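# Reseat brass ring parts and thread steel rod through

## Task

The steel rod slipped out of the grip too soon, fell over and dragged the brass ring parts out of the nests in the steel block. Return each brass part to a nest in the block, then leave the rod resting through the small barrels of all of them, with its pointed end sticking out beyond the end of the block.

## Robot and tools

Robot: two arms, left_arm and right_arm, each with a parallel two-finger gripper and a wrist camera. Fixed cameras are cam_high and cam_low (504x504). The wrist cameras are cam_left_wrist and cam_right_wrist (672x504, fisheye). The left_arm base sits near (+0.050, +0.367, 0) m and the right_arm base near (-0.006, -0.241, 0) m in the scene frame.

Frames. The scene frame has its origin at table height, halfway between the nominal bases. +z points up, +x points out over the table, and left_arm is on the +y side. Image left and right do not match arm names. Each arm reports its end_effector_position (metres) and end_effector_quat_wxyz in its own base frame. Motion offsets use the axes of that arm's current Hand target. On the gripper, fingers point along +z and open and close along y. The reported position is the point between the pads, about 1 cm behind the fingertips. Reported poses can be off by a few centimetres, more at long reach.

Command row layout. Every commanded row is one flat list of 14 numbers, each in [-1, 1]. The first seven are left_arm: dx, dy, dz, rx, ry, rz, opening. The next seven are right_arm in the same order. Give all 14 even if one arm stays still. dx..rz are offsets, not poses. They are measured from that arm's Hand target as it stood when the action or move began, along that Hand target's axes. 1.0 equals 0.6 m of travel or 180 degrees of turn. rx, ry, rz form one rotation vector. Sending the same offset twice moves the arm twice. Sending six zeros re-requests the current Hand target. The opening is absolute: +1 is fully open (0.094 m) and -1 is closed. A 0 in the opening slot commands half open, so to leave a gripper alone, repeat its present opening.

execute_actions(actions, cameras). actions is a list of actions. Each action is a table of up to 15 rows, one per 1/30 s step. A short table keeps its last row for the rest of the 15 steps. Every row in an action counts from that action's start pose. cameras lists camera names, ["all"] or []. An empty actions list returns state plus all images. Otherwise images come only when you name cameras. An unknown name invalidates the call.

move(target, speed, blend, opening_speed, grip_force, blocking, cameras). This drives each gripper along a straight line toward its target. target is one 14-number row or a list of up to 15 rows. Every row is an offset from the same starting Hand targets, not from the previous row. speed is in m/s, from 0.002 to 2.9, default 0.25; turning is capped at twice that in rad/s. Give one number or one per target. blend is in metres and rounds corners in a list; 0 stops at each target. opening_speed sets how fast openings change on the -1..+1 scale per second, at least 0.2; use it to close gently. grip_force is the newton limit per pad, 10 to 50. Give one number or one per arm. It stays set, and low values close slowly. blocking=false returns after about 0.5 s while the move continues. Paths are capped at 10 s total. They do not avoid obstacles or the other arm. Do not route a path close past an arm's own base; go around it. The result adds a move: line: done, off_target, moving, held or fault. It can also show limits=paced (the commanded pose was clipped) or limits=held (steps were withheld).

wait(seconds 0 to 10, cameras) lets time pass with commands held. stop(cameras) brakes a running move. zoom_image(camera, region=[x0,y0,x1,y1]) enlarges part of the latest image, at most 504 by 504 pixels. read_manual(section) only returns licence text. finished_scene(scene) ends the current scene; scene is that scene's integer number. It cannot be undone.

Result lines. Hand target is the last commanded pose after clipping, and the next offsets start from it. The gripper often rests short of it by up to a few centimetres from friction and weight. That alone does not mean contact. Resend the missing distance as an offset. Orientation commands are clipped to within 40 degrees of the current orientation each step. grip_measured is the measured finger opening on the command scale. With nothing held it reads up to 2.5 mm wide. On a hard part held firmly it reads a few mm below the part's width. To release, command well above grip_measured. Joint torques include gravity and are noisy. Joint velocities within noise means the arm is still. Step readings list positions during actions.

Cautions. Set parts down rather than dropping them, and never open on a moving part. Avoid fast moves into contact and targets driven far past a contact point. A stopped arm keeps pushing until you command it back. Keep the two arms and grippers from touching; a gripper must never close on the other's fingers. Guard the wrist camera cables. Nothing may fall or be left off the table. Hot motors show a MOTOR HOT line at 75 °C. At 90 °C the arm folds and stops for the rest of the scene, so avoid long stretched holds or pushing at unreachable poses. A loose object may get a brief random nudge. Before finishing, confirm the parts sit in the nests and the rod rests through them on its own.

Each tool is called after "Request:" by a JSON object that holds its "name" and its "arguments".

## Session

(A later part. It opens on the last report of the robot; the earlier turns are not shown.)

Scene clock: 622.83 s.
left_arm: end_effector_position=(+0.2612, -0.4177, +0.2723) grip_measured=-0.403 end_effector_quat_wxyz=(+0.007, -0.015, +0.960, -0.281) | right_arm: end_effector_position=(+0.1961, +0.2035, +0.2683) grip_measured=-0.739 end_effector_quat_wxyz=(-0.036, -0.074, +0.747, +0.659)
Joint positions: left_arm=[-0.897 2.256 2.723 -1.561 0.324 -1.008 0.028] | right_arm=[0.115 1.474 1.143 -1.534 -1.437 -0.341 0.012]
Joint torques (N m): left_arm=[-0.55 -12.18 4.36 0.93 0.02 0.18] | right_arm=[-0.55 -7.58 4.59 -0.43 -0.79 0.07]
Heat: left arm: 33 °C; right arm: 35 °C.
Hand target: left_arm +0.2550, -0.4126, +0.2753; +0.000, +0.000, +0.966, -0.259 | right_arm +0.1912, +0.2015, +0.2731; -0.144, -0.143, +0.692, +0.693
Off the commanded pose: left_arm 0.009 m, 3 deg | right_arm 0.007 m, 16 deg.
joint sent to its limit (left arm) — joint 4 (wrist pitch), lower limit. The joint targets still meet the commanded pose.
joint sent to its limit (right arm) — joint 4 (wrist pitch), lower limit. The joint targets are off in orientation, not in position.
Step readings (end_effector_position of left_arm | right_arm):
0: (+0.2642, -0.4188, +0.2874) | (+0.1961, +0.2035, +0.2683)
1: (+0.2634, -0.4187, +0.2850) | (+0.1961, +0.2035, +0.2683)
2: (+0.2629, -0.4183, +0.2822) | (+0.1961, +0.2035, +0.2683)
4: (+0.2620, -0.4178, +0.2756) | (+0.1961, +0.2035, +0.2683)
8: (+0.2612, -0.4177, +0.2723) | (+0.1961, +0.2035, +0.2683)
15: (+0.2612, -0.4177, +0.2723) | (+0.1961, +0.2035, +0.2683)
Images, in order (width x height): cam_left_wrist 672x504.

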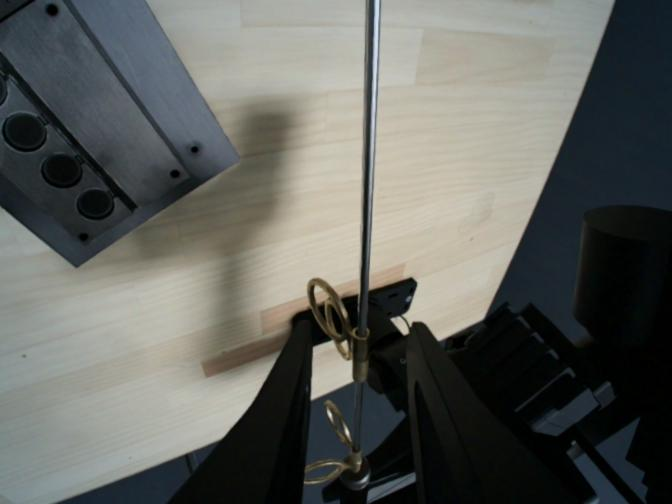

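Request:
{"name": "execute_actions", "arguments": {"actions": [[[0.01,-0.003,-0.001,0,0,0,-0.4,0,0,0,0,0,0,-0.95]]], "cameras": ["cam_left_wrist"]}}

Request:
{"name": "zoom_image", "arguments": {"camera": "cam_left_wrist", "region": [260, 260, 470, 504]}}

Scene clock: 634.13 s.
left_arm: end_effector_position=(+0.2549, -0.4212, +0.2700) grip_measured=-0.403 end_effector_quat_wxyz=(+0.005, -0.008, +0.961, -0.276) | right_arm: end_effector_position=(+0.1961, +0.2035, +0.2683) grip_measured=-0.739 end_effector_quat_wxyz=(-0.036, -0.074, +0.747, +0.659)
Joint positions: left_arm=[-0.914 2.256 2.716 -1.561 0.318 -1.008 0.028] | right_arm=[0.115 1.474 1.143 -1.534 -1.437 -0.341 0.012]
Joint torques (N m): left_arm=[-0.2 -12.9 4.21 0.96 0.06 0.04] | right_arm=[-0.62 -7.5 4.56 -0.45 -0.8 0.07]
Heat: left arm: 33 °C; right arm: 35 °C.
Hand target: left_arm +0.2489, -0.4139, +0.2768; +0.000, +0.000, +0.966, -0.259 | right_arm +0.1912, +0.2015, +0.2731; -0.144, -0.143, +0.692, +0.693
Off the commanded pose: left_arm 0.012 m, 2 deg | right_arm 0.007 m, 16 deg.
joint sent to its limit (left arm) — joint 4 (wrist pitch), lower limit. The joint targets still meet the commanded pose.
joint sent to its limit (right arm) — joint 4 (wrist pitch), lower limit. The joint targets are off in orientation, not in position.
Step readings (end_effector_position of left_arm | right_arm):
0: (+0.2612, -0.4177, +0.2723) | (+0.1961, +0.2035, +0.2683)
1: (+0.2600, -0.4184, +0.2723) | (+0.1961, +0.2035, +0.2683)
2: (+0.2599, -0.4185, +0.2722) | (+0.1961, +0.2035, +0.2683)
4: (+0.2584, -0.4194, +0.2719) | (+0.1961, +0.2035, +0.2683)
8: (+0.2563, -0.4203, +0.2702) | (+0.1961, +0.2035, +0.2683)
15: (+0.2549, -0.4212, +0.2700) | (+0.1961, +0.2035, +0.2683)
Images, in order (width x height): cam_left_wrist 672x504.

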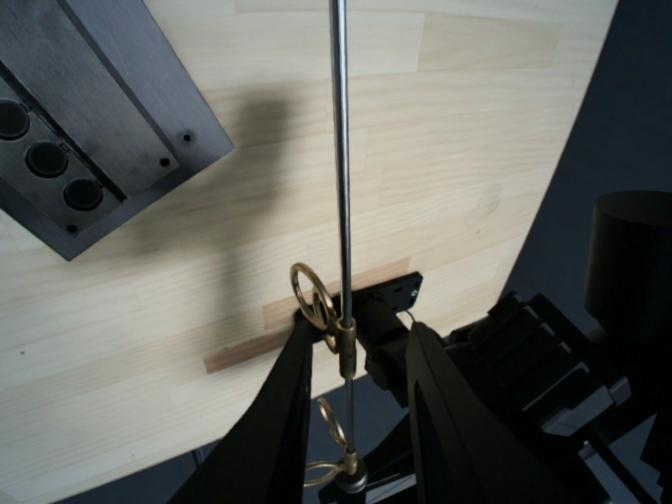

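Scaled by 2.066 from the camera's 672x504 image, which has a finer 960x720 frame.

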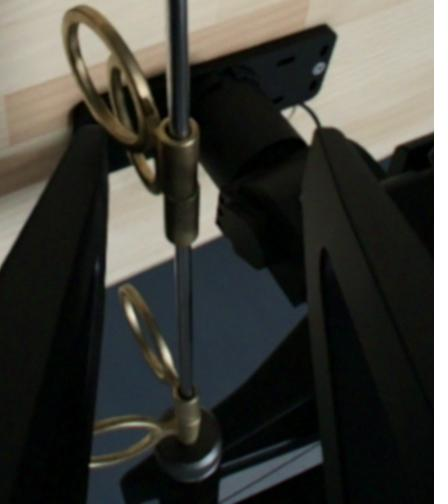

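Request:
{"name": "execute_actions", "arguments": {"actions": [[[0.006,0.007,0.0,0,0,0,-0.4,0,0,0,0,0,0,-0.95]]], "cameras": ["cam_left_wrist"]}}

Request:
{"name": "zoom_image", "arguments": {"camera": "cam_left_wrist", "region": [260, 260, 470, 504]}}

Scene clock: 643.67 s.
left_arm: end_effector_position=(+0.2534, -0.4189, +0.2609) grip_measured=-0.403 end_effector_quat_wxyz=(-0.004, -0.011, +0.965, -0.263) | right_arm: end_effector_position=(+0.1961, +0.2035, +0.2683) grip_measured=-0.739 end_effector_quat_wxyz=(-0.036, -0.074, +0.747, +0.659)
Joint positions: left_arm=[-0.914 2.253 2.682 -1.563 0.317 -1.008 0.028] | right_arm=[0.115 1.474 1.143 -1.534 -1.437 -0.341 0.012]
Joint torques (N m): left_arm=[-0.46 -14.09 4.26 0.9 0.03 0.11] | right_arm=[-0.61 -7.58 4.56 -0.45 -0.77 0.07]
Heat: left arm: 34 °C; right arm: 35 °C.
Hand target: left_arm +0.2454, -0.4103, +0.2746; +0.000, +0.000, +0.966, -0.259 | right_arm +0.1912, +0.2015, +0.2731; -0.144, -0.143, +0.692, +0.693
Off the commanded pose: left_arm 0.018 m, 1 deg | right_arm 0.007 m, 16 deg.
joint sent to its limit (left arm) — joint 4 (wrist pitch), lower limit. The joint targets still meet the commanded pose.
joint sent to its limit (right arm) — joint 4 (wrist pitch), lower limit. The joint targets are off in orientation, not in position.
Step readings (end_effector_position of left_arm | right_arm):
0: (+0.2549, -0.4212, +0.2700) | (+0.1961, +0.2035, +0.2683)
1: (+0.2546, -0.4208, +0.2689) | (+0.1961, +0.2035, +0.2683)
2: (+0.2539, -0.4199, +0.2670) | (+0.1961, +0.2035, +0.2683)
4: (+0.2537, -0.4192, +0.2632) | (+0.1961, +0.2035, +0.2683)
8: (+0.2534, -0.4189, +0.2609) | (+0.1961, +0.2035, +0.2683)
15: (+0.2534, -0.4189, +0.2609) | (+0.1961, +0.2035, +0.2683)
Images, in order (width x height): cam_left_wrist 672x504.

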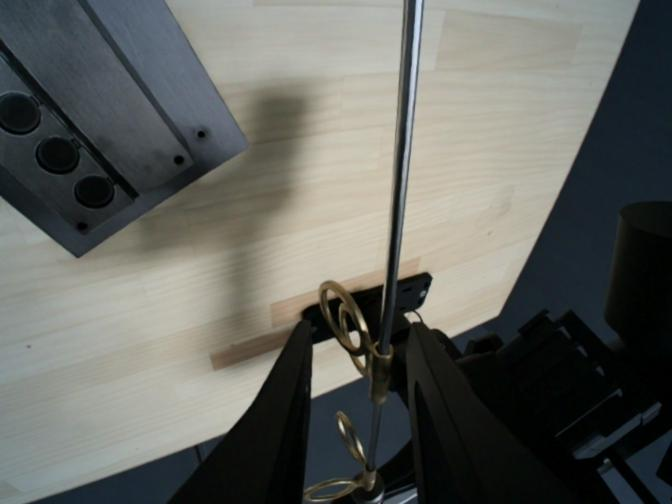

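Scaled by 2.066 from the camera's 672x504 image, which has a finer 960x720 frame.

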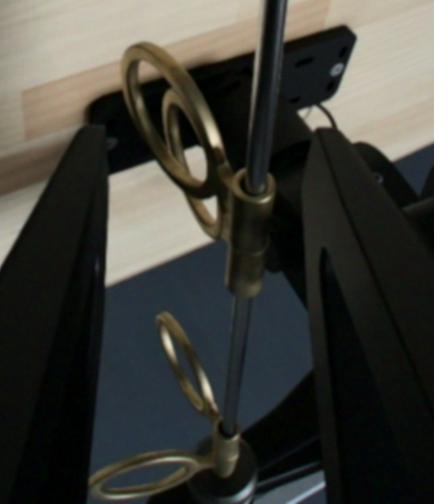

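Request:
{"name": "execute_actions", "arguments": {"actions": [[[0.003,-0.0083,-0.0144,0,0,0,-0.4,0,0,0,0,0,0,-0.95]]]}}

Request:
{"name": "execute_actions", "arguments": {"actions": [[[0.0,-0.003,-0.0055,0,0,0,-0.4,0,0,0,0,0,0,-0.95]]], "cameras": ["cam_left_wrist"]}}

Request:
{"name": "zoom_image", "arguments": {"camera": "cam_left_wrist", "region": [260, 260, 470, 504]}}

Scene clock: 651.73 s.
left_arm: end_effector_position=(+0.2534, -0.4189, +0.2609) grip_measured=-0.403 end_effector_quat_wxyz=(-0.004, -0.011, +0.965, -0.263) | right_arm: end_effector_position=(+0.1961, +0.2035, +0.2683) grip_measured=-0.739 end_effector_quat_wxyz=(-0.036, -0.074, +0.747, +0.659)
Joint positions: left_arm=[-0.914 2.253 2.682 -1.563 0.317 -1.008 0.028] | right_arm=[0.115 1.474 1.143 -1.534 -1.437 -0.341 0.012]
Joint torques (N m): left_arm=[-0.7 -15.12 5.46 0.91 0.03 -0.03] | right_arm=[-0.55 -7.58 4.57 -0.45 -0.77 0.08]
Heat: left arm: 35 °C; right arm: 35 °C.
Hand target: left_arm +0.2436, -0.4103, +0.2846; +0.000, +0.000, +0.966, -0.259 | right_arm +0.1912, +0.2015, +0.2731; -0.144, -0.143, +0.692, +0.693
Off the commanded pose: left_arm 0.027 m, 1 deg | right_arm 0.007 m, 16 deg.
joint sent to its limit (left arm) — joint 4 (wrist pitch), lower limit. The joint targets still meet the commanded pose.
joint sent to its limit (right arm) — joint 4 (wrist pitch), lower limit. The joint targets are off in orientation, not in position.
Step readings (end_effector_position of left_arm | right_arm):
0: (+0.2534, -0.4189, +0.2609) | (+0.1961, +0.2035, +0.2683)
1: (+0.2534, -0.4189, +0.2609) | (+0.1961, +0.2035, +0.2683)
2: (+0.2534, -0.4189, +0.2609) | (+0.1961, +0.2035, +0.2683)
4: (+0.2534, -0.4189, +0.2609) | (+0.1961, +0.2035, +0.2683)
8: (+0.2534, -0.4189, +0.2609) | (+0.1961, +0.2035, +0.2683)
15: (+0.2534, -0.4189, +0.2609) | (+0.1961, +0.2035, +0.2683)

Scene clock: 652.53 s.
left_arm: end_effector_position=(+0.2534, -0.4189, +0.2609) grip_measured=-0.403 end_effector_quat_wxyz=(-0.004, -0.011, +0.965, -0.263) | right_arm: end_effector_position=(+0.1961, +0.2035, +0.2683) grip_measured=-0.739 end_effector_quat_wxyz=(-0.036, -0.074, +0.747, +0.659)
Joint positions: left_arm=[-0.914 2.253 2.682 -1.563 0.317 -1.008 0.028] | right_arm=[0.115 1.474 1.143 -1.534 -1.437 -0.341 0.012]
Joint torques (N m): left_arm=[-0.72 -15.43 5.93 0.91 0.06 -0.08] | right_arm=[-0.57 -7.49 4.53 -0.44 -0.78 0.08]
Heat: left arm: 35 °C; right arm: 35 °C.
Hand target: left_arm +0.2436, -0.4102, +0.2884; +0.000, +0.000, +0.966, -0.259 | right_arm +0.1912, +0.2015, +0.2731; -0.144, -0.143, +0.692, +0.693
Off the commanded pose: left_arm 0.030 m, 1 deg | right_arm 0.007 m, 16 deg.
joint sent to its limit (left arm) — joint 4 (wrist pitch), lower limit. The joint targets are off in orientation, not in position.
joint sent to its limit (right arm) — joint 4 (wrist pitch), lower limit. The joint targets are off in orientation, not in position.
Step readings (end_effector_position of left_arm | right_arm):
0: (+0.2534, -0.4189, +0.2609) | (+0.1961, +0.2035, +0.2683)
1: (+0.2534, -0.4189, +0.2609) | (+0.1961, +0.2035, +0.2683)
2: (+0.2534, -0.4189, +0.2609) | (+0.1961, +0.2035, +0.2683)
4: (+0.2534, -0.4189, +0.2609) | (+0.1961, +0.2035, +0.2683)
8: (+0.2534, -0.4189, +0.2609) | (+0.1961, +0.2035, +0.2683)
15: (+0.2534, -0.4189, +0.2609) | (+0.1961, +0.2035, +0.2683)
Images, in order (width x height): cam_left_wrist 672x504.

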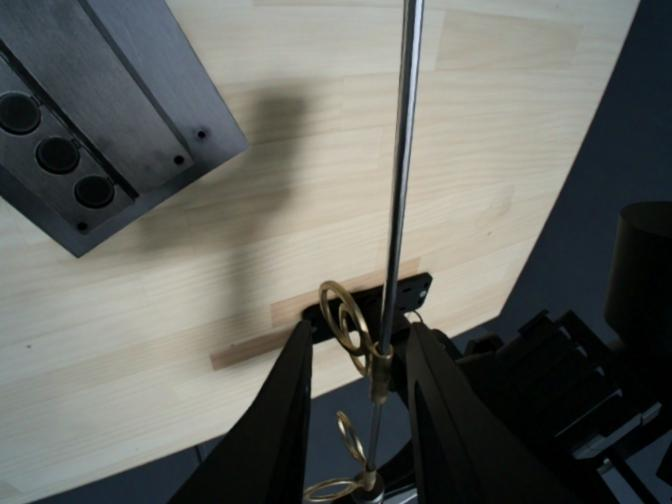

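Scaled by 2.066 from the camera's 672x504 image, which has a finer 960x720 frame.

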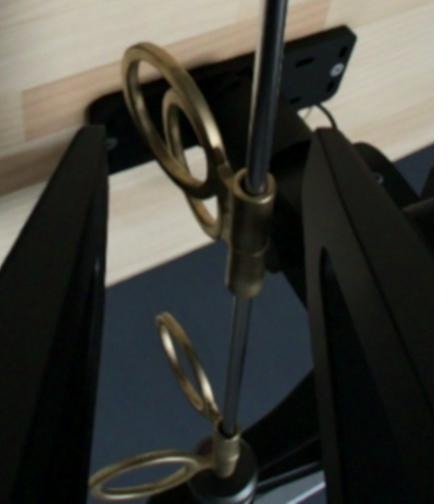

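Request:
{"name": "move", "arguments": {"target": [[-0.004,-0.029,-0.041,0,0,0,-0.4,0,0,0,0,0,0,-0.95],[-0.004,-0.003,0.0047,0,0,0,-0.4,0,0,0,0,0,0,-0.95],[-0.004,0.0072,0.0208,0,0,0,-0.4,0,0,0,0,0,0,-0.95]], "speed": 0.06, "cameras": ["cam_left_wrist"]}}

Request:
{"name": "zoom_image", "arguments": {"camera": "cam_left_wrist", "region": [260, 260, 470, 504]}}

Scene clock: 669.20 s.
left_arm: end_effector_position=(+0.2529, -0.4182, +0.2709) grip_measured=-0.403 end_effector_quat_wxyz=(+0.002, -0.015, +0.962, -0.274) | right_arm: end_effector_position=(+0.1961, +0.2035, +0.2683) grip_measured=-0.739 end_effector_quat_wxyz=(-0.036, -0.074, +0.747, +0.659)
Joint positions: left_arm=[-0.914 2.241 2.697 -1.563 0.317 -1.02 0.028] | right_arm=[0.115 1.474 1.143 -1.534 -1.437 -0.341 0.012]
Joint torques (N m): left_arm=[-0.55 -12.44 4.25 0.96 0.04 0.15] | right_arm=[-0.62 -7.54 4.59 -0.45 -0.79 0.09]
Motor temperatures (°C): left_arm=[25 36 33 30 24 23 24] | right_arm=[25 30 35 26 26 24 32]
Heat: left arm: 36 °C; right arm: 35 °C.
Hand target: left_arm +0.2460, -0.4127, +0.2754; +0.000, +0.000, +0.966, -0.259 | right_arm +0.1912, +0.2015, +0.2731; -0.144, -0.143, +0.692, +0.693
Off the commanded pose: left_arm 0.010 m, 2 deg | right_arm 0.007 m, 16 deg.
joint sent to its limit (left arm) — joint 4 (wrist pitch), lower limit. The joint targets still meet the commanded pose.
joint sent to its limit (right arm) — joint 4 (wrist pitch), lower limit. The joint targets are off in orientation, not in position.
move: off_target (right_arm)
Images, in order (width x height): cam_left_wrist 672x504.

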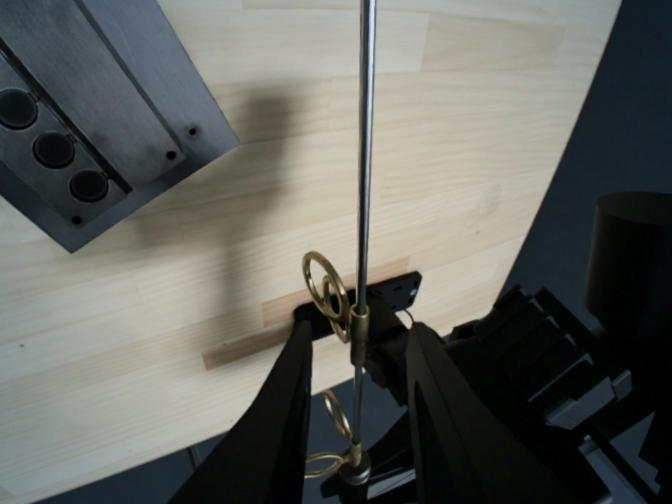

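Scaled by 2.066 from the camera's 672x504 image, which has a finer 960x720 frame.

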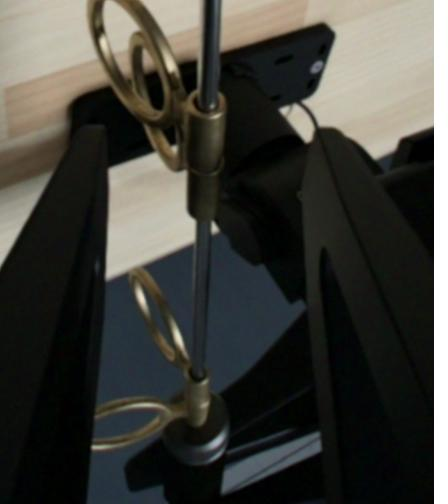

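Request:
{"name": "move", "arguments": {"target": [0,0,0,0,0,0,-1,0,0,0,0,0,0,-0.95], "speed": 0.05, "grip_force": [15,50], "opening_speed": 0.5}}

Request:
{"name": "move", "arguments": {"target": [0.03,-0.0018,0.0025,0,0,0,-1,0,0,0,0,0,0,-0.95], "speed": 0.04, "cameras": ["cam_left_wrist","cam_low"]}}

Request:
{"name": "zoom_image", "arguments": {"camera": "cam_left_wrist", "region": [260, 220, 470, 464]}}

Request:
{"name": "zoom_image", "arguments": {"camera": "cam_low", "region": [240, 130, 350, 200]}}

Scene clock: 682.50 s.
left_arm: end_effector_position=(+0.2531, -0.4181, +0.2708) grip_measured=-0.895 end_effector_quat_wxyz=(+0.003, -0.015, +0.962, -0.273) | right_arm: end_effector_position=(+0.1961, +0.2035, +0.2683) grip_measured=-0.739 end_effector_quat_wxyz=(-0.036, -0.074, +0.747, +0.659)
Joint positions: left_arm=[-0.914 2.241 2.697 -1.563 0.315 -1.02 0.005] | right_arm=[0.115 1.474 1.143 -1.534 -1.437 -0.341 0.012]
Joint torques (N m): left_arm=[-0.61 -12.45 4.1 0.98 0.05 0.2] | right_arm=[-0.55 -7.58 4.57 -0.43 -0.78 0.07]
Heat: left arm: 35 °C; right arm: 34 °C.
Hand target: left_arm +0.2460, -0.4127, +0.2754; +0.000, +0.000, +0.966, -0.259 | right_arm +0.1912, +0.2015, +0.2731; -0.144, -0.143, +0.692, +0.693
Off the commanded pose: left_arm 0.010 m, 2 deg | right_arm 0.007 m, 16 deg.
joint sent to its limit (left arm) — joint 4 (wrist pitch), lower limit. The joint targets still meet the commanded pose.
joint sent to its limit (right arm) — joint 4 (wrist pitch), lower limit. The joint targets are off in orientation, not in position.
grip_force (N): 15, 50
move: off_target (right_arm)

Scene clock: 683.57 s.
left_arm: end_effector_position=(+0.2423, -0.4215, +0.2603) grip_measured=-0.895 end_effector_quat_wxyz=(+0.000, -0.007, +0.967, -0.254) | right_arm: end_effector_position=(+0.1924, +0.2031, +0.2673) grip_measured=-0.739 end_effector_quat_wxyz=(-0.057, -0.054, +0.749, +0.658)
Joint positions: left_arm=[-0.946 2.238 2.661 -1.563 0.287 -1.023 0.005] | right_arm=[0.115 1.474 1.135 -1.565 -1.437 -0.321 0.012]
Joint torques (N m): left_arm=[-1.22 -14.52 4 0.89 0.15 -0.1] | right_arm=[-0.58 -7.64 5.35 -0.29 -0.76 -0.11]
Heat: left arm: 36 °C; right arm: 35 °C.
Hand target: left_arm +0.2279, -0.4144, +0.2747; +0.000, +0.000, +0.966, -0.259 | right_arm +0.1912, +0.2015, +0.2732; -0.144, -0.143, +0.692, +0.693
Off the commanded pose: left_arm 0.022 m, 1 deg | right_arm 0.006 m, 16 deg.
joint read past its limit (right arm) — joint 4 (wrist pitch), lower limit.
joint sent to its limit (left arm) — joint 4 (wrist pitch), lower limit. The joint targets still meet the commanded pose.
joint sent to its limit (right arm) — joint 4 (wrist pitch), lower limit. The joint targets are off in orientation, not in position.
grip_force (N): 15, 50
move: off_target (left_arm, right_arm)
Images, in order (width x height): cam_low 504x504, cam_left_wrist 672x504.

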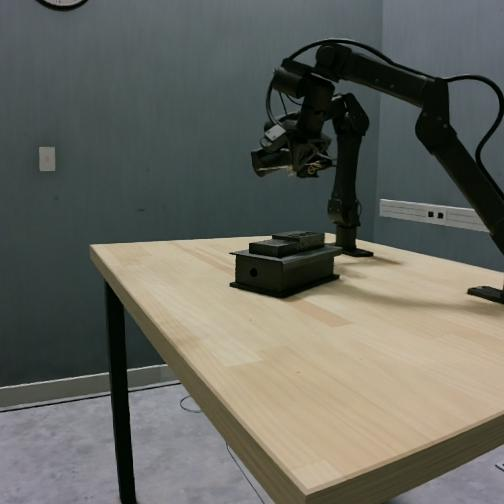

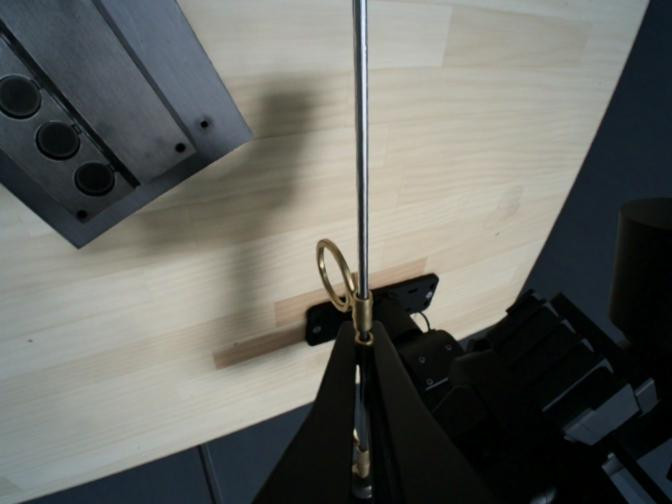

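Scaled by 2.066 from the camera's 672x504 image, which has a finer 960x720 frame.

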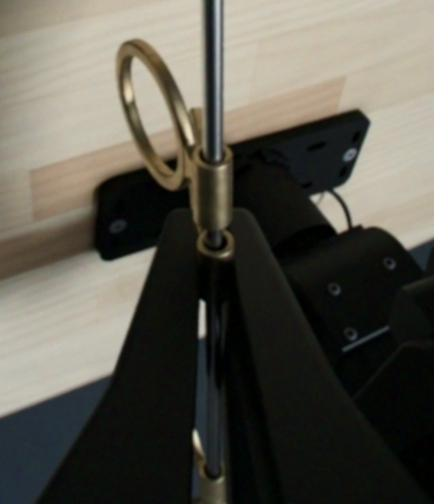

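Scaled by 4.582 from the camera's 504x504 image, which has a finer 720x720 frame.

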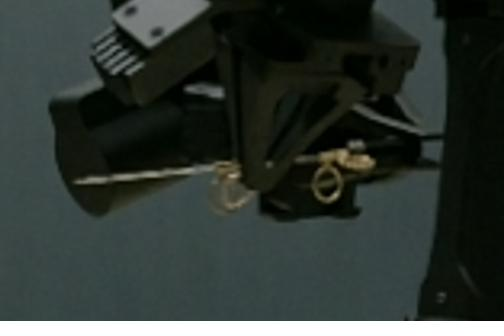

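Request:
{"name": "move", "arguments": {"target": [[0,-0.017,-0.029,0,0,0,-1,0,0,0,0,0,0,-0.95]], "speed": 0.04, "cameras": ["cam_left_wrist","cam_low"]}}

Request:
{"name": "zoom_image", "arguments": {"camera": "cam_left_wrist", "region": [260, 220, 470, 464]}}

Request:
{"name": "zoom_image", "arguments": {"camera": "cam_low", "region": [240, 130, 350, 200]}}

Scene clock: 697.53 s.
left_arm: end_effector_position=(+0.2386, -0.4218, +0.2654) grip_measured=-0.895 end_effector_quat_wxyz=(+0.001, -0.010, +0.966, -0.258) | right_arm: end_effector_position=(+0.1934, +0.2032, +0.2670) grip_measured=-0.739 end_effector_quat_wxyz=(-0.053, -0.057, +0.748, +0.659)
Joint positions: left_arm=[-0.952 2.227 2.661 -1.563 0.287 -1.037 0.005] | right_arm=[0.115 1.474 1.135 -1.554 -1.437 -0.321 0.012]
Joint torques (N m): left_arm=[-0.59 -14.98 6.72 0.94 0.18 -0.1] | right_arm=[-0.55 -7.6 5.33 -0.27 -0.77 -0.11]
Heat: left arm: 39 °C; right arm: 35 °C.
Hand target: left_arm +0.2280, -0.4145, +0.2949; +0.000, +0.000, +0.966, -0.259 | right_arm +0.1912, +0.2015, +0.2732; -0.144, -0.143, +0.692, +0.693
Off the commanded pose: left_arm 0.032 m, 1 deg | right_arm 0.007 m, 16 deg.
joint read past its limit (right arm) — joint 4 (wrist pitch), lower limit.
joint sent to its limit (left arm) — joint 4 (wrist pitch), lower limit. The joint targets are off in orientation, not in position.
joint sent to its limit (right arm) — joint 4 (wrist pitch), lower limit. The joint targets are off in orientation, not in position.
grip_force (N): 15, 50
move: off_target (left_arm, right_arm)
Images, in order (width x height): cam_low 504x504, cam_left_wrist 672x504.

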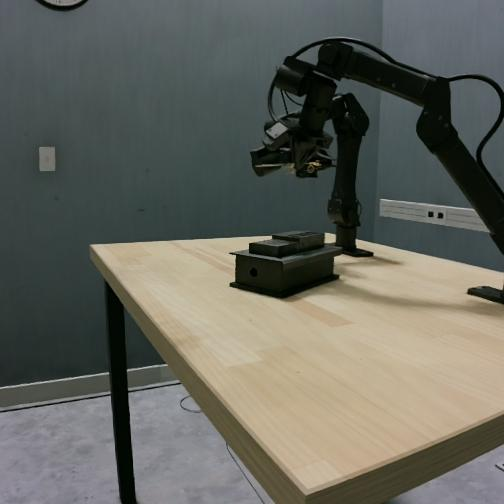

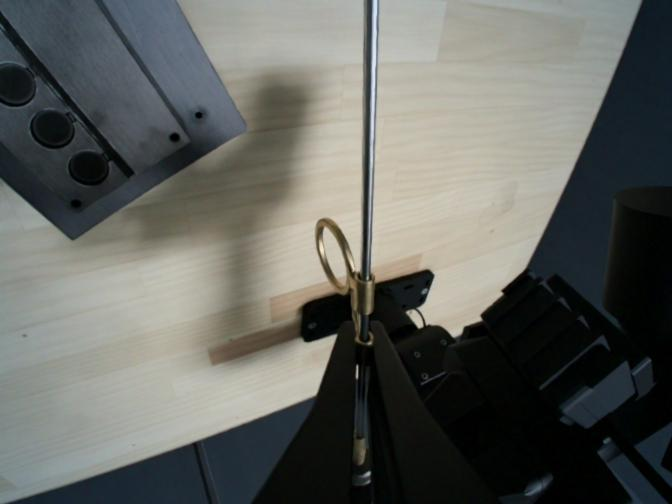

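Scaled by 2.066 from the camera's 672x504 image, which has a finer 960x720 frame.

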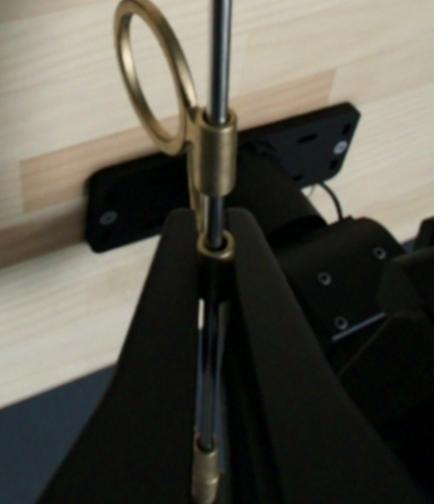

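Scaled by 4.582 from the camera's 504x504 image, which has a finer 720x720 frame.

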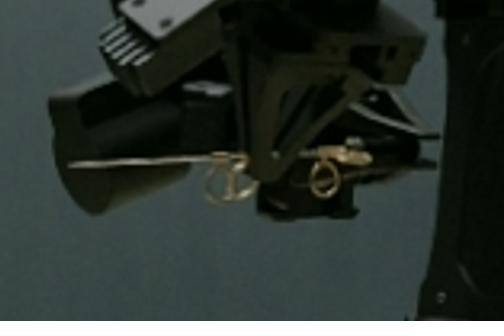

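Request:
{"name": "move", "arguments": {"target": [[0.018,-0.001,0.0015,0,0,0,-1,0,0,0,0,0,0,-0.95]], "speed": 0.04, "cameras": ["cam_left_wrist","cam_low"]}}

Request:
{"name": "zoom_image", "arguments": {"camera": "cam_left_wrist", "region": [260, 220, 470, 464]}}

Request:
{"name": "zoom_image", "arguments": {"camera": "cam_low", "region": [240, 130, 350, 200]}}

Scene clock: 706.30 s.
left_arm: end_effector_position=(+0.2317, -0.4242, +0.2677) grip_measured=-0.895 end_effector_quat_wxyz=(+0.002, -0.011, +0.966, -0.257) | right_arm: end_effector_position=(+0.1934, +0.2032, +0.2670) grip_measured=-0.739 end_effector_quat_wxyz=(-0.053, -0.058, +0.748, +0.659)
Joint positions: left_arm=[-0.971 2.22 2.661 -1.564 0.275 -1.057 0.005] | right_arm=[0.115 1.474 1.135 -1.554 -1.437 -0.323 0.012]
Joint torques (N m): left_arm=[-1.01 -15.46 5.07 0.93 0.18 -0.1] | right_arm=[-0.57 -7.54 5.35 -0.26 -0.78 -0.11]
Motor temperatures (°C): left_arm=[25 41 32 29 24 23 24] | right_arm=[25 30 35 26 26 24 33]
Heat: left arm: 41 °C; right arm: 35 °C.
Hand target: left_arm +0.2173, -0.4154, +0.2944; +0.000, +0.000, +0.966, -0.259 | right_arm +0.1912, +0.2015, +0.2732; -0.144, -0.143, +0.692, +0.693
Off the commanded pose: left_arm 0.032 m, 1 deg | right_arm 0.007 m, 16 deg.
joint read past its limit (right arm) — joint 4 (wrist pitch), lower limit.
joint sent to its limit (left arm) — joint 4 (wrist pitch), lower limit. The joint targets still meet the commanded pose.
joint sent to its limit (right arm) — joint 4 (wrist pitch), lower limit. The joint targets are off in orientation, not in position.
grip_force (N): 15, 50
move: off_target (left_arm, right_arm)
Images, in order (width x height): cam_low 504x504, cam_left_wrist 672x504.

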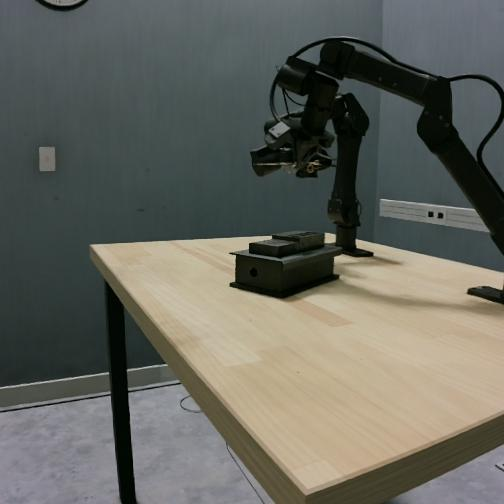

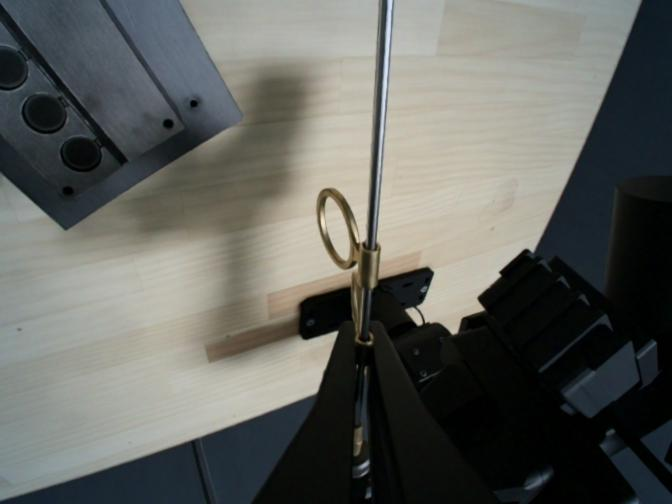

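Scaled by 2.066 from the camera's 672x504 image, which has a finer 960x720 frame.

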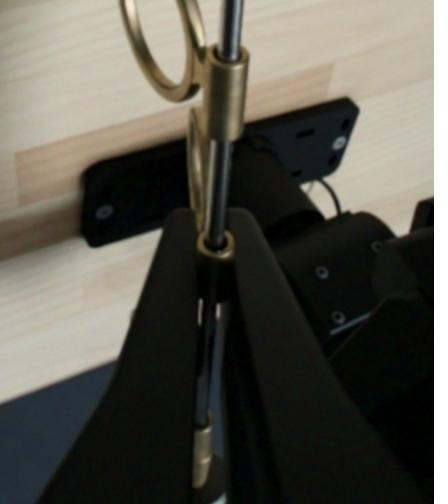

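Scaled by 4.582 from the camera's 504x504 image, which has a finer 720x720 frame.

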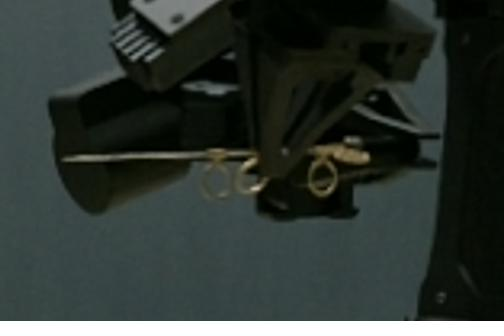

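Request:
{"name": "move", "arguments": {"target": [[0.0065,0,0,0,0,0,-1,0,0,0,0,0,0,-0.95]], "speed": 0.04, "cameras": ["cam_left_wrist"]}}

Request:
{"name": "zoom_image", "arguments": {"camera": "cam_left_wrist", "region": [260, 200, 470, 464]}}

Scene clock: 715.23 s.
left_arm: end_effector_position=(+0.2287, -0.4245, +0.2699) grip_measured=-0.895 end_effector_quat_wxyz=(+0.004, -0.011, +0.966, -0.257) | right_arm: end_effector_position=(+0.1926, +0.2031, +0.2680) grip_measured=-0.739 end_effector_quat_wxyz=(-0.051, -0.060, +0.748, +0.659)
Joint positions: left_arm=[-0.979 2.215 2.661 -1.566 0.269 -1.063 0.005] | right_arm=[0.115 1.469 1.135 -1.554 -1.437 -0.323 0.012]
Joint torques (N m): left_arm=[-1.16 -15.54 4.36 0.98 0.2 -0.08] | right_arm=[-0.65 -7.04 5.27 -0.28 -0.76 -0.12]
Heat: left arm: 42 °C; right arm: 35 °C.
Hand target: left_arm +0.2132, -0.4155, +0.2944; +0.000, +0.000, +0.966, -0.259 | right_arm +0.1913, +0.2015, +0.2731; -0.144, -0.143, +0.692, +0.693
Off the commanded pose: left_arm 0.030 m, 1 deg | right_arm 0.006 m, 16 deg.
joint read past its limit (right arm) — joint 4 (wrist pitch), lower limit.
joint sent to its limit (left arm) — joint 4 (wrist pitch), lower limit. The joint targets still meet the commanded pose.
joint sent to its limit (right arm) — joint 4 (wrist pitch), lower limit. The joint targets are off in orientation, not in position.
grip_force (N): 15, 50
move: off_target (left_arm, right_arm)
Images, in order (width x height): cam_left_wrist 672x504.

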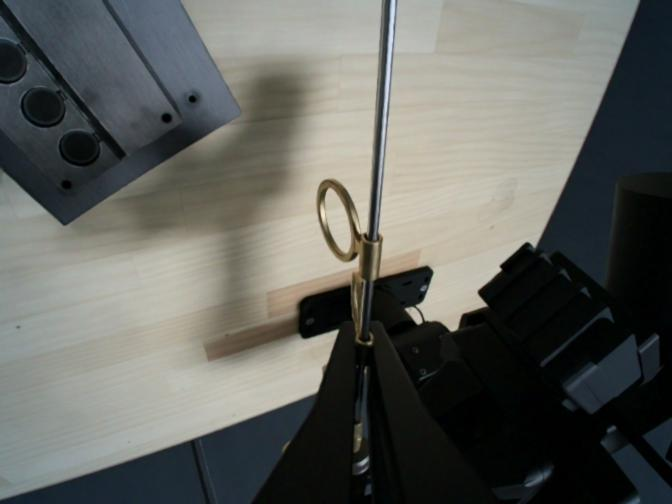

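Scaled by 1.909 from the camera's 672x504 image, which has a finer 960x720 frame.

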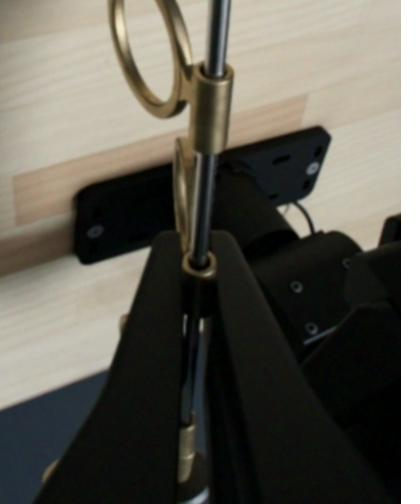

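Request:
{"name": "move", "arguments": {"target": [[0.006,0,0,0,0,0,-1,0,0,0,0,0,0,-0.95]], "speed": 0.04}}

Request:
{"name": "move", "arguments": {"target": [[0,0,0,0,0,0,-0.4,0,0,0,0,0,0,-0.95]], "speed": 0.04, "grip_force": [50,50], "opening_speed": 1, "cameras": ["cam_left_wrist"]}}

Request:
{"name": "zoom_image", "arguments": {"camera": "cam_left_wrist", "region": [260, 200, 470, 464]}}

Scene clock: 724.73 s.
left_arm: end_effector_position=(+0.2245, -0.4244, +0.2700) grip_measured=-0.895 end_effector_quat_wxyz=(+0.003, -0.010, +0.967, -0.255) | right_arm: end_effector_position=(+0.1926, +0.2031, +0.2680) grip_measured=-0.739 end_effector_quat_wxyz=(-0.051, -0.060, +0.748, +0.659)
Joint positions: left_arm=[-0.987 2.207 2.65 -1.567 0.266 -1.069 0.005] | right_arm=[0.115 1.469 1.135 -1.554 -1.437 -0.323 0.012]
Joint torques (N m): left_arm=[-1.03 -15.39 4.38 0.95 0.18 -0.11] | right_arm=[-0.55 -7.09 5.34 -0.25 -0.76 -0.11]
Heat: left arm: 43 °C; right arm: 35 °C.
Hand target: left_arm +0.2097, -0.4154, +0.2944; +0.000, +0.000, +0.966, -0.259 | right_arm +0.1913, +0.2015, +0.2731; -0.144, -0.143, +0.692, +0.693
Off the commanded pose: left_arm 0.030 m, 1 deg | right_arm 0.005 m, 16 deg.
joint read past its limit (right arm) — joint 4 (wrist pitch), lower limit.
joint sent to its limit (left arm) — joint 4 (wrist pitch), lower limit. The joint targets still meet the commanded pose.
joint sent to its limit (right arm) — joint 4 (wrist pitch), lower limit. The joint targets are off in orientation, not in position.
grip_force (N): 15, 50
move: off_target (left_arm, right_arm)

Scene clock: 725.87 s.
left_arm: end_effector_position=(+0.2207, -0.4246, +0.2745) grip_measured=-0.403 end_effector_quat_wxyz=(+0.004, -0.006, +0.966, -0.259) | right_arm: end_effector_position=(+0.1926, +0.2031, +0.2680) grip_measured=-0.739 end_effector_quat_wxyz=(-0.051, -0.059, +0.748, +0.659)
Joint positions: left_arm=[-0.994 2.197 2.65 -1.567 0.266 -1.069 0.028] | right_arm=[0.115 1.469 1.135 -1.554 -1.437 -0.321 0.012]
Joint torques (N m): left_arm=[-0.76 -14.68 4.3 0.99 0.18 -0.12] | right_arm=[-0.64 -7.08 5.3 -0.27 -0.76 -0.11]
Heat: left arm: 42 °C; right arm: 35 °C.
Hand target: left_arm +0.2097, -0.4155, +0.2943; +0.000, +0.000, +0.966, -0.259 | right_arm +0.1913, +0.2015, +0.2731; -0.144, -0.143, +0.692, +0.693
Off the commanded pose: left_arm 0.025 m, 1 deg | right_arm 0.005 m, 16 deg.
joint read past its limit (right arm) — joint 4 (wrist pitch), lower limit.
joint sent to its limit (left arm) — joint 4 (wrist pitch), lower limit. The joint targets still meet the commanded pose.
joint sent to its limit (right arm) — joint 4 (wrist pitch), lower limit. The joint targets are off in orientation, not in position.
move: off_target (left_arm, right_arm)
Images, in order (width x height): cam_left_wrist 672x504.

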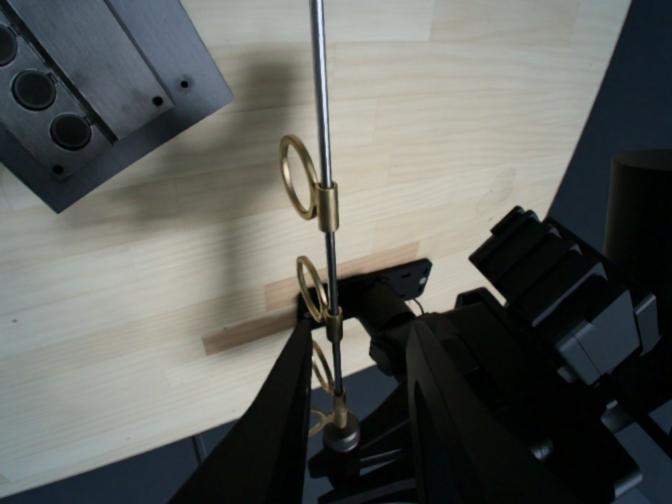

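Scaled by 1.909 from the camera's 672x504 image, which has a finer 960x720 frame.

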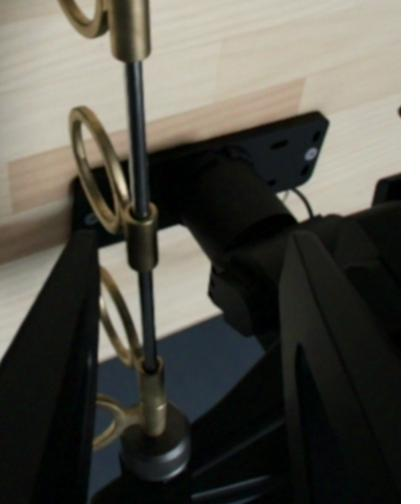

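Request:
{"name": "wait", "arguments": {"seconds": 0.1, "cameras": ["cam_low","cam_right_wrist","cam_high"]}}

Request:
{"name": "zoom_image", "arguments": {"camera": "cam_low", "region": [245, 140, 335, 190]}}

Request:
{"name": "zoom_image", "arguments": {"camera": "cam_right_wrist", "region": [300, 0, 560, 260]}}

Scene clock: 745.87 s.
left_arm: end_effector_position=(+0.2207, -0.4246, +0.2745) grip_measured=-0.403 end_effector_quat_wxyz=(+0.004, -0.006, +0.966, -0.259) | right_arm: end_effector_position=(+0.1926, +0.2031, +0.2680) grip_measured=-0.739 end_effector_quat_wxyz=(-0.051, -0.059, +0.748, +0.659)
Joint positions: left_arm=[-0.994 2.197 2.65 -1.567 0.266 -1.069 0.028] | right_arm=[0.115 1.469 1.135 -1.554 -1.437 -0.321 0.012]
Joint torques (N m): left_arm=[-0.5 -14.54 4.23 0.99 0.18 -0.12] | right_arm=[-0.59 -7.04 5.35 -0.27 -0.77 -0.11]
Heat: left arm: 41 °C; right arm: 35 °C.
Hand target: left_arm +0.2097, -0.4155, +0.2943; +0.000, +0.000, +0.966, -0.259 | right_arm +0.1913, +0.2015, +0.2731; -0.144, -0.143, +0.692, +0.693
Tool commands: left_gripper/opening=-0.4 right_gripper/opening=-0.95
Off the commanded pose: left_arm 0.025 m, 1 deg | right_arm 0.005 m, 16 deg.
joint read past its limit (right arm) — joint 4 (wrist pitch), lower limit.
wait: 0.10 s; at rest from the start
Images, in order (width x height): cam_high 504x504, cam_low 504x504, cam_right_wrist 672x504.

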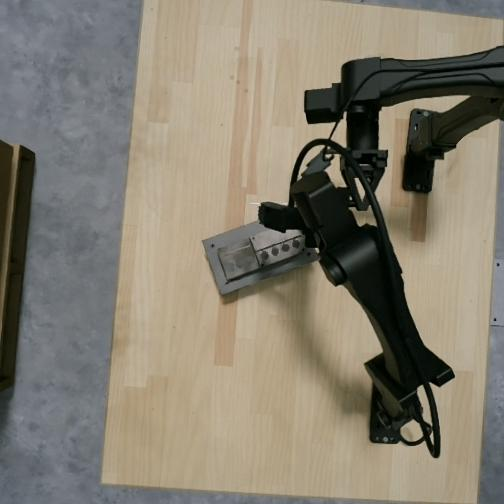

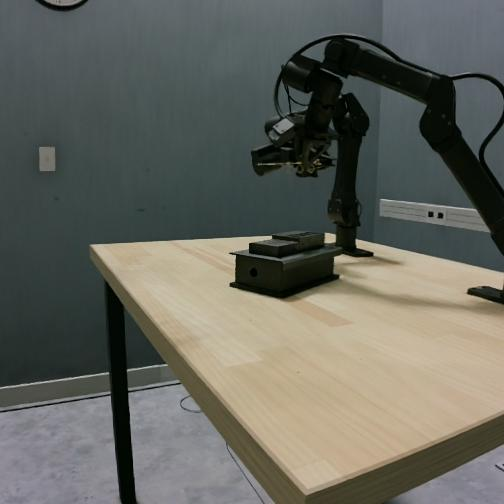

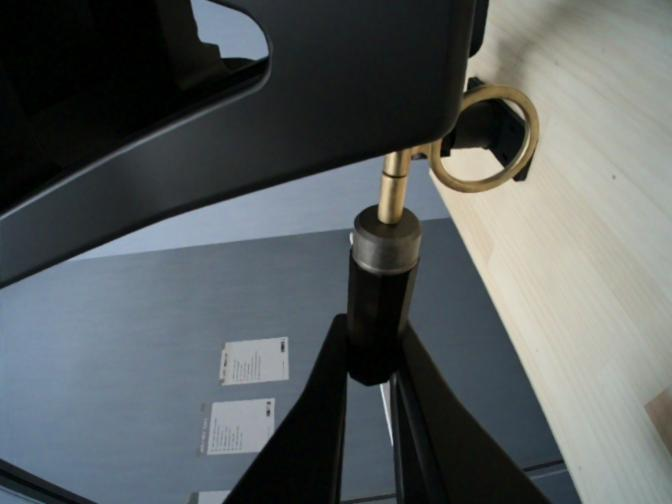

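Scaled by 5.600 from the camera's 504x504 image, which has a finer 720x720 frame.

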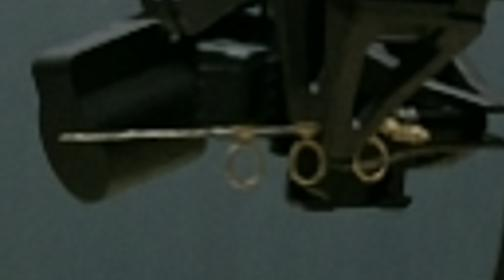

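Scaled by 1.938 from the camera's 672x504 image, which has a finer 960x720 frame.

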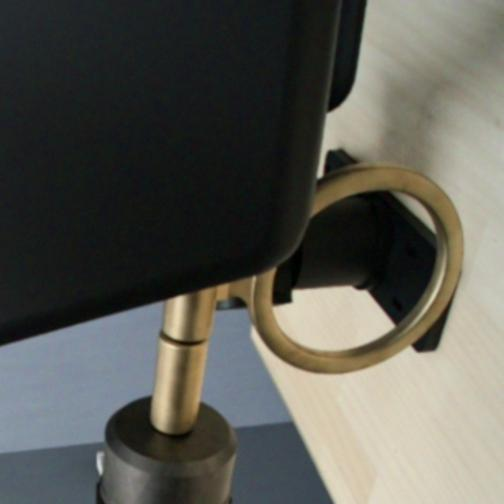

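Request:
{"name": "move", "arguments": {"target": [[0,-0.0215,-0.0370,0,0,0,-0.4,0,0,0,0,0,0,-0.95],[-0.06,-0.0175,-0.0395,0,0,0,-0.4,0,0,0,0,0,0,-0.95],[-0.06,0.0077,0.0098,0,0,0,-0.4,0,0,0,0,0,0,-0.95],[-0.06,0.0197,0.0248,0,0,0,-0.4,0,0,0,0,0,0,-0.95]], "speed": 0.07, "cameras": ["cam_left_wrist"]}}

Request:
{"name": "zoom_image", "arguments": {"camera": "cam_left_wrist", "region": [260, 200, 470, 464]}}

Scene clock: 775.87 s.
left_arm: end_effector_position=(+0.2472, -0.4105, +0.2920) grip_measured=-0.403 end_effector_quat_wxyz=(+0.021, -0.011, +0.958, -0.286) | right_arm: end_effector_position=(+0.1926, +0.2031, +0.2680) grip_measured=-0.739 end_effector_quat_wxyz=(-0.051, -0.059, +0.748, +0.659)
Joint positions: left_arm=[-0.92 2.189 2.692 -1.567 0.3 -1.02 0.028] | right_arm=[0.115 1.469 1.135 -1.554 -1.437 -0.321 0.012]
Joint torques (N m): left_arm=[-0.2 -8.31 4.1 1.06 0.19 0.22] | right_arm=[-0.65 -7.06 5.33 -0.26 -0.78 -0.11]
Heat: left arm: 40 °C; right arm: 35 °C.
Hand target: left_arm +0.2458, -0.4126, +0.2755; +0.000, +0.000, +0.966, -0.259 | right_arm +0.1913, +0.2015, +0.2731; -0.144, -0.143, +0.692, +0.693
Off the commanded pose: left_arm 0.017 m, 4 deg | right_arm 0.005 m, 16 deg.
joint read past its limit (right arm) — joint 4 (wrist pitch), lower limit.
joint sent to its limit (left arm) — joint 4 (wrist pitch), lower limit. The joint targets still meet the commanded pose.
joint sent to its limit (right arm) — joint 4 (wrist pitch), lower limit. The joint targets are off in orientation, not in position.
move: off_target (left_arm, right_arm)
Images, in order (width x height): cam_left_wrist 672x504.

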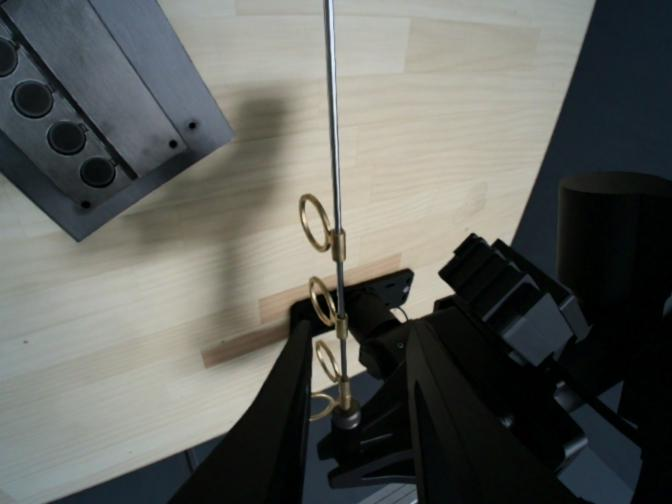

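Scaled by 1.909 from the camera's 672x504 image, which has a finer 960x720 frame.

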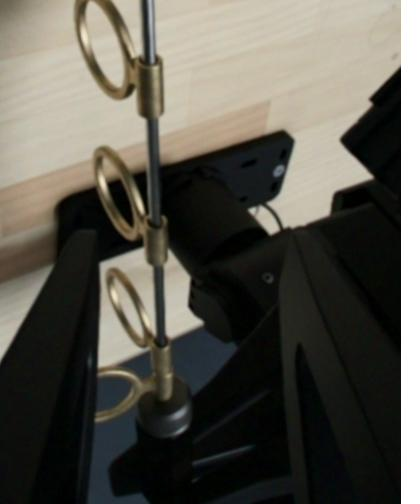

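Request:
{"name": "execute_actions", "arguments": {"actions": [[[-0.008,-0.004,0.009,0,0,0,-0.4,0,0,0,0,0,0,-0.95]]]}}

Request:
{"name": "execute_actions", "arguments": {"actions": [[[-0.002,-0.0,0.009,0,0,0,-0.4,0,0,0,0,0,0,-0.95]]], "cameras": ["cam_left_wrist"]}}

Scene clock: 791.40 s.
left_arm: end_effector_position=(+0.2509, -0.4154, +0.2748) grip_measured=-0.403 end_effector_quat_wxyz=(+0.010, -0.013, +0.962, -0.271) | right_arm: end_effector_position=(+0.1926, +0.2031, +0.2680) grip_measured=-0.739 end_effector_quat_wxyz=(-0.051, -0.059, +0.748, +0.659)
Joint positions: left_arm=[-0.92 2.227 2.692 -1.567 0.3 -1.019 0.028] | right_arm=[0.115 1.469 1.135 -1.554 -1.437 -0.321 0.012]
Joint torques (N m): left_arm=[0.06 -9.17 7.08 0.98 0.24 0.18] | right_arm=[-0.58 -7.02 5.31 -0.27 -0.76 -0.11]
Heat: left arm: 37 °C; right arm: 35 °C.
Hand target: left_arm +0.2506, -0.4174, +0.2721; +0.000, +0.000, +0.966, -0.259 | right_arm +0.1913, +0.2015, +0.2731; -0.144, -0.143, +0.692, +0.693
Off the commanded pose: left_arm 0.003 m, 2 deg | right_arm 0.005 m, 16 deg.
joint read past its limit (right arm) — joint 4 (wrist pitch), lower limit.
joint sent to its limit (left arm) — joint 4 (wrist pitch), lower limit. The joint targets still meet the commanded pose.
joint sent to its limit (right arm) — joint 4 (wrist pitch), lower limit. The joint targets are off in orientation, not in position.
Step readings (end_effector_position of left_arm | right_arm):
0: (+0.2472, -0.4105, +0.2920) | (+0.1926, +0.2031, +0.2680)
1: (+0.2474, -0.4108, +0.2909) | (+0.1926, +0.2031, +0.2680)
2: (+0.2478, -0.4113, +0.2894) | (+0.1926, +0.2031, +0.2680)
4: (+0.2490, -0.4128, +0.2841) | (+0.1926, +0.2031, +0.2680)
8: (+0.2508, -0.4152, +0.2757) | (+0.1926, +0.2031, +0.2680)
15: (+0.2509, -0.4154, +0.2748) | (+0.1926, +0.2031, +0.2680)

Scene clock: 792.20 s.
left_arm: end_effector_position=(+0.2518, -0.4166, +0.2704) grip_measured=-0.403 end_effector_quat_wxyz=(+0.007, -0.014, +0.963, -0.268) | right_arm: end_effector_position=(+0.1926, +0.2031, +0.2680) grip_measured=-0.739 end_effector_quat_wxyz=(-0.051, -0.059, +0.748, +0.659)
Joint positions: left_arm=[-0.92 2.236 2.692 -1.567 0.3 -1.019 0.028] | right_arm=[0.115 1.469 1.135 -1.554 -1.437 -0.321 0.012]
Joint torques (N m): left_arm=[-0.12 -8.76 7.97 0.98 0.2 0.16] | right_arm=[-0.61 -7.04 5.35 -0.27 -0.76 -0.11]
Heat: left arm: 37 °C; right arm: 35 °C.
Hand target: left_arm +0.2517, -0.4201, +0.2675; +0.000, +0.000, +0.966, -0.259 | right_arm +0.1913, +0.2015, +0.2731; -0.144, -0.143, +0.692, +0.693
Off the commanded pose: left_arm 0.005 m, 2 deg | right_arm 0.005 m, 16 deg.
joint read past its limit (right arm) — joint 4 (wrist pitch), lower limit.
joint sent to its limit (left arm) — joint 4 (wrist pitch), lower limit. The joint targets still meet the commanded pose.
joint sent to its limit (right arm) — joint 4 (wrist pitch), lower limit. The joint targets are off in orientation, not in position.
Step readings (end_effector_position of left_arm | right_arm):
0: (+0.2509, -0.4154, +0.2748) | (+0.1926, +0.2031, +0.2680)
1: (+0.2510, -0.4155, +0.2746) | (+0.1926, +0.2031, +0.2680)
2: (+0.2511, -0.4156, +0.2741) | (+0.1926, +0.2031, +0.2680)
4: (+0.2514, -0.4160, +0.2727) | (+0.1926, +0.2031, +0.2680)
8: (+0.2518, -0.4165, +0.2706) | (+0.1926, +0.2031, +0.2680)
15: (+0.2518, -0.4166, +0.2704) | (+0.1926, +0.2031, +0.2680)
Images, in order (width x height): cam_left_wrist 672x504.

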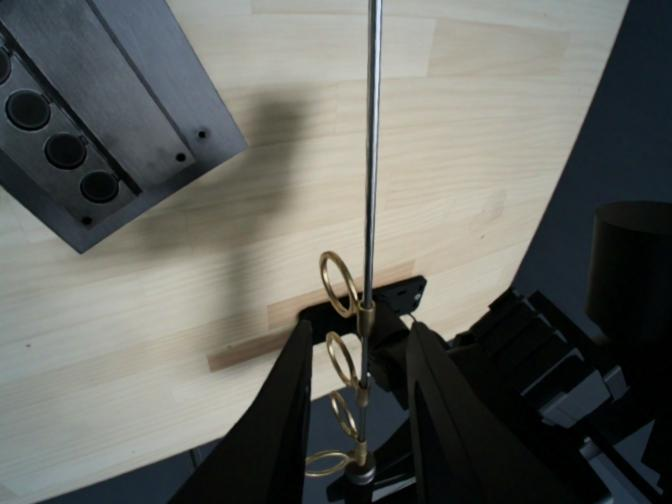

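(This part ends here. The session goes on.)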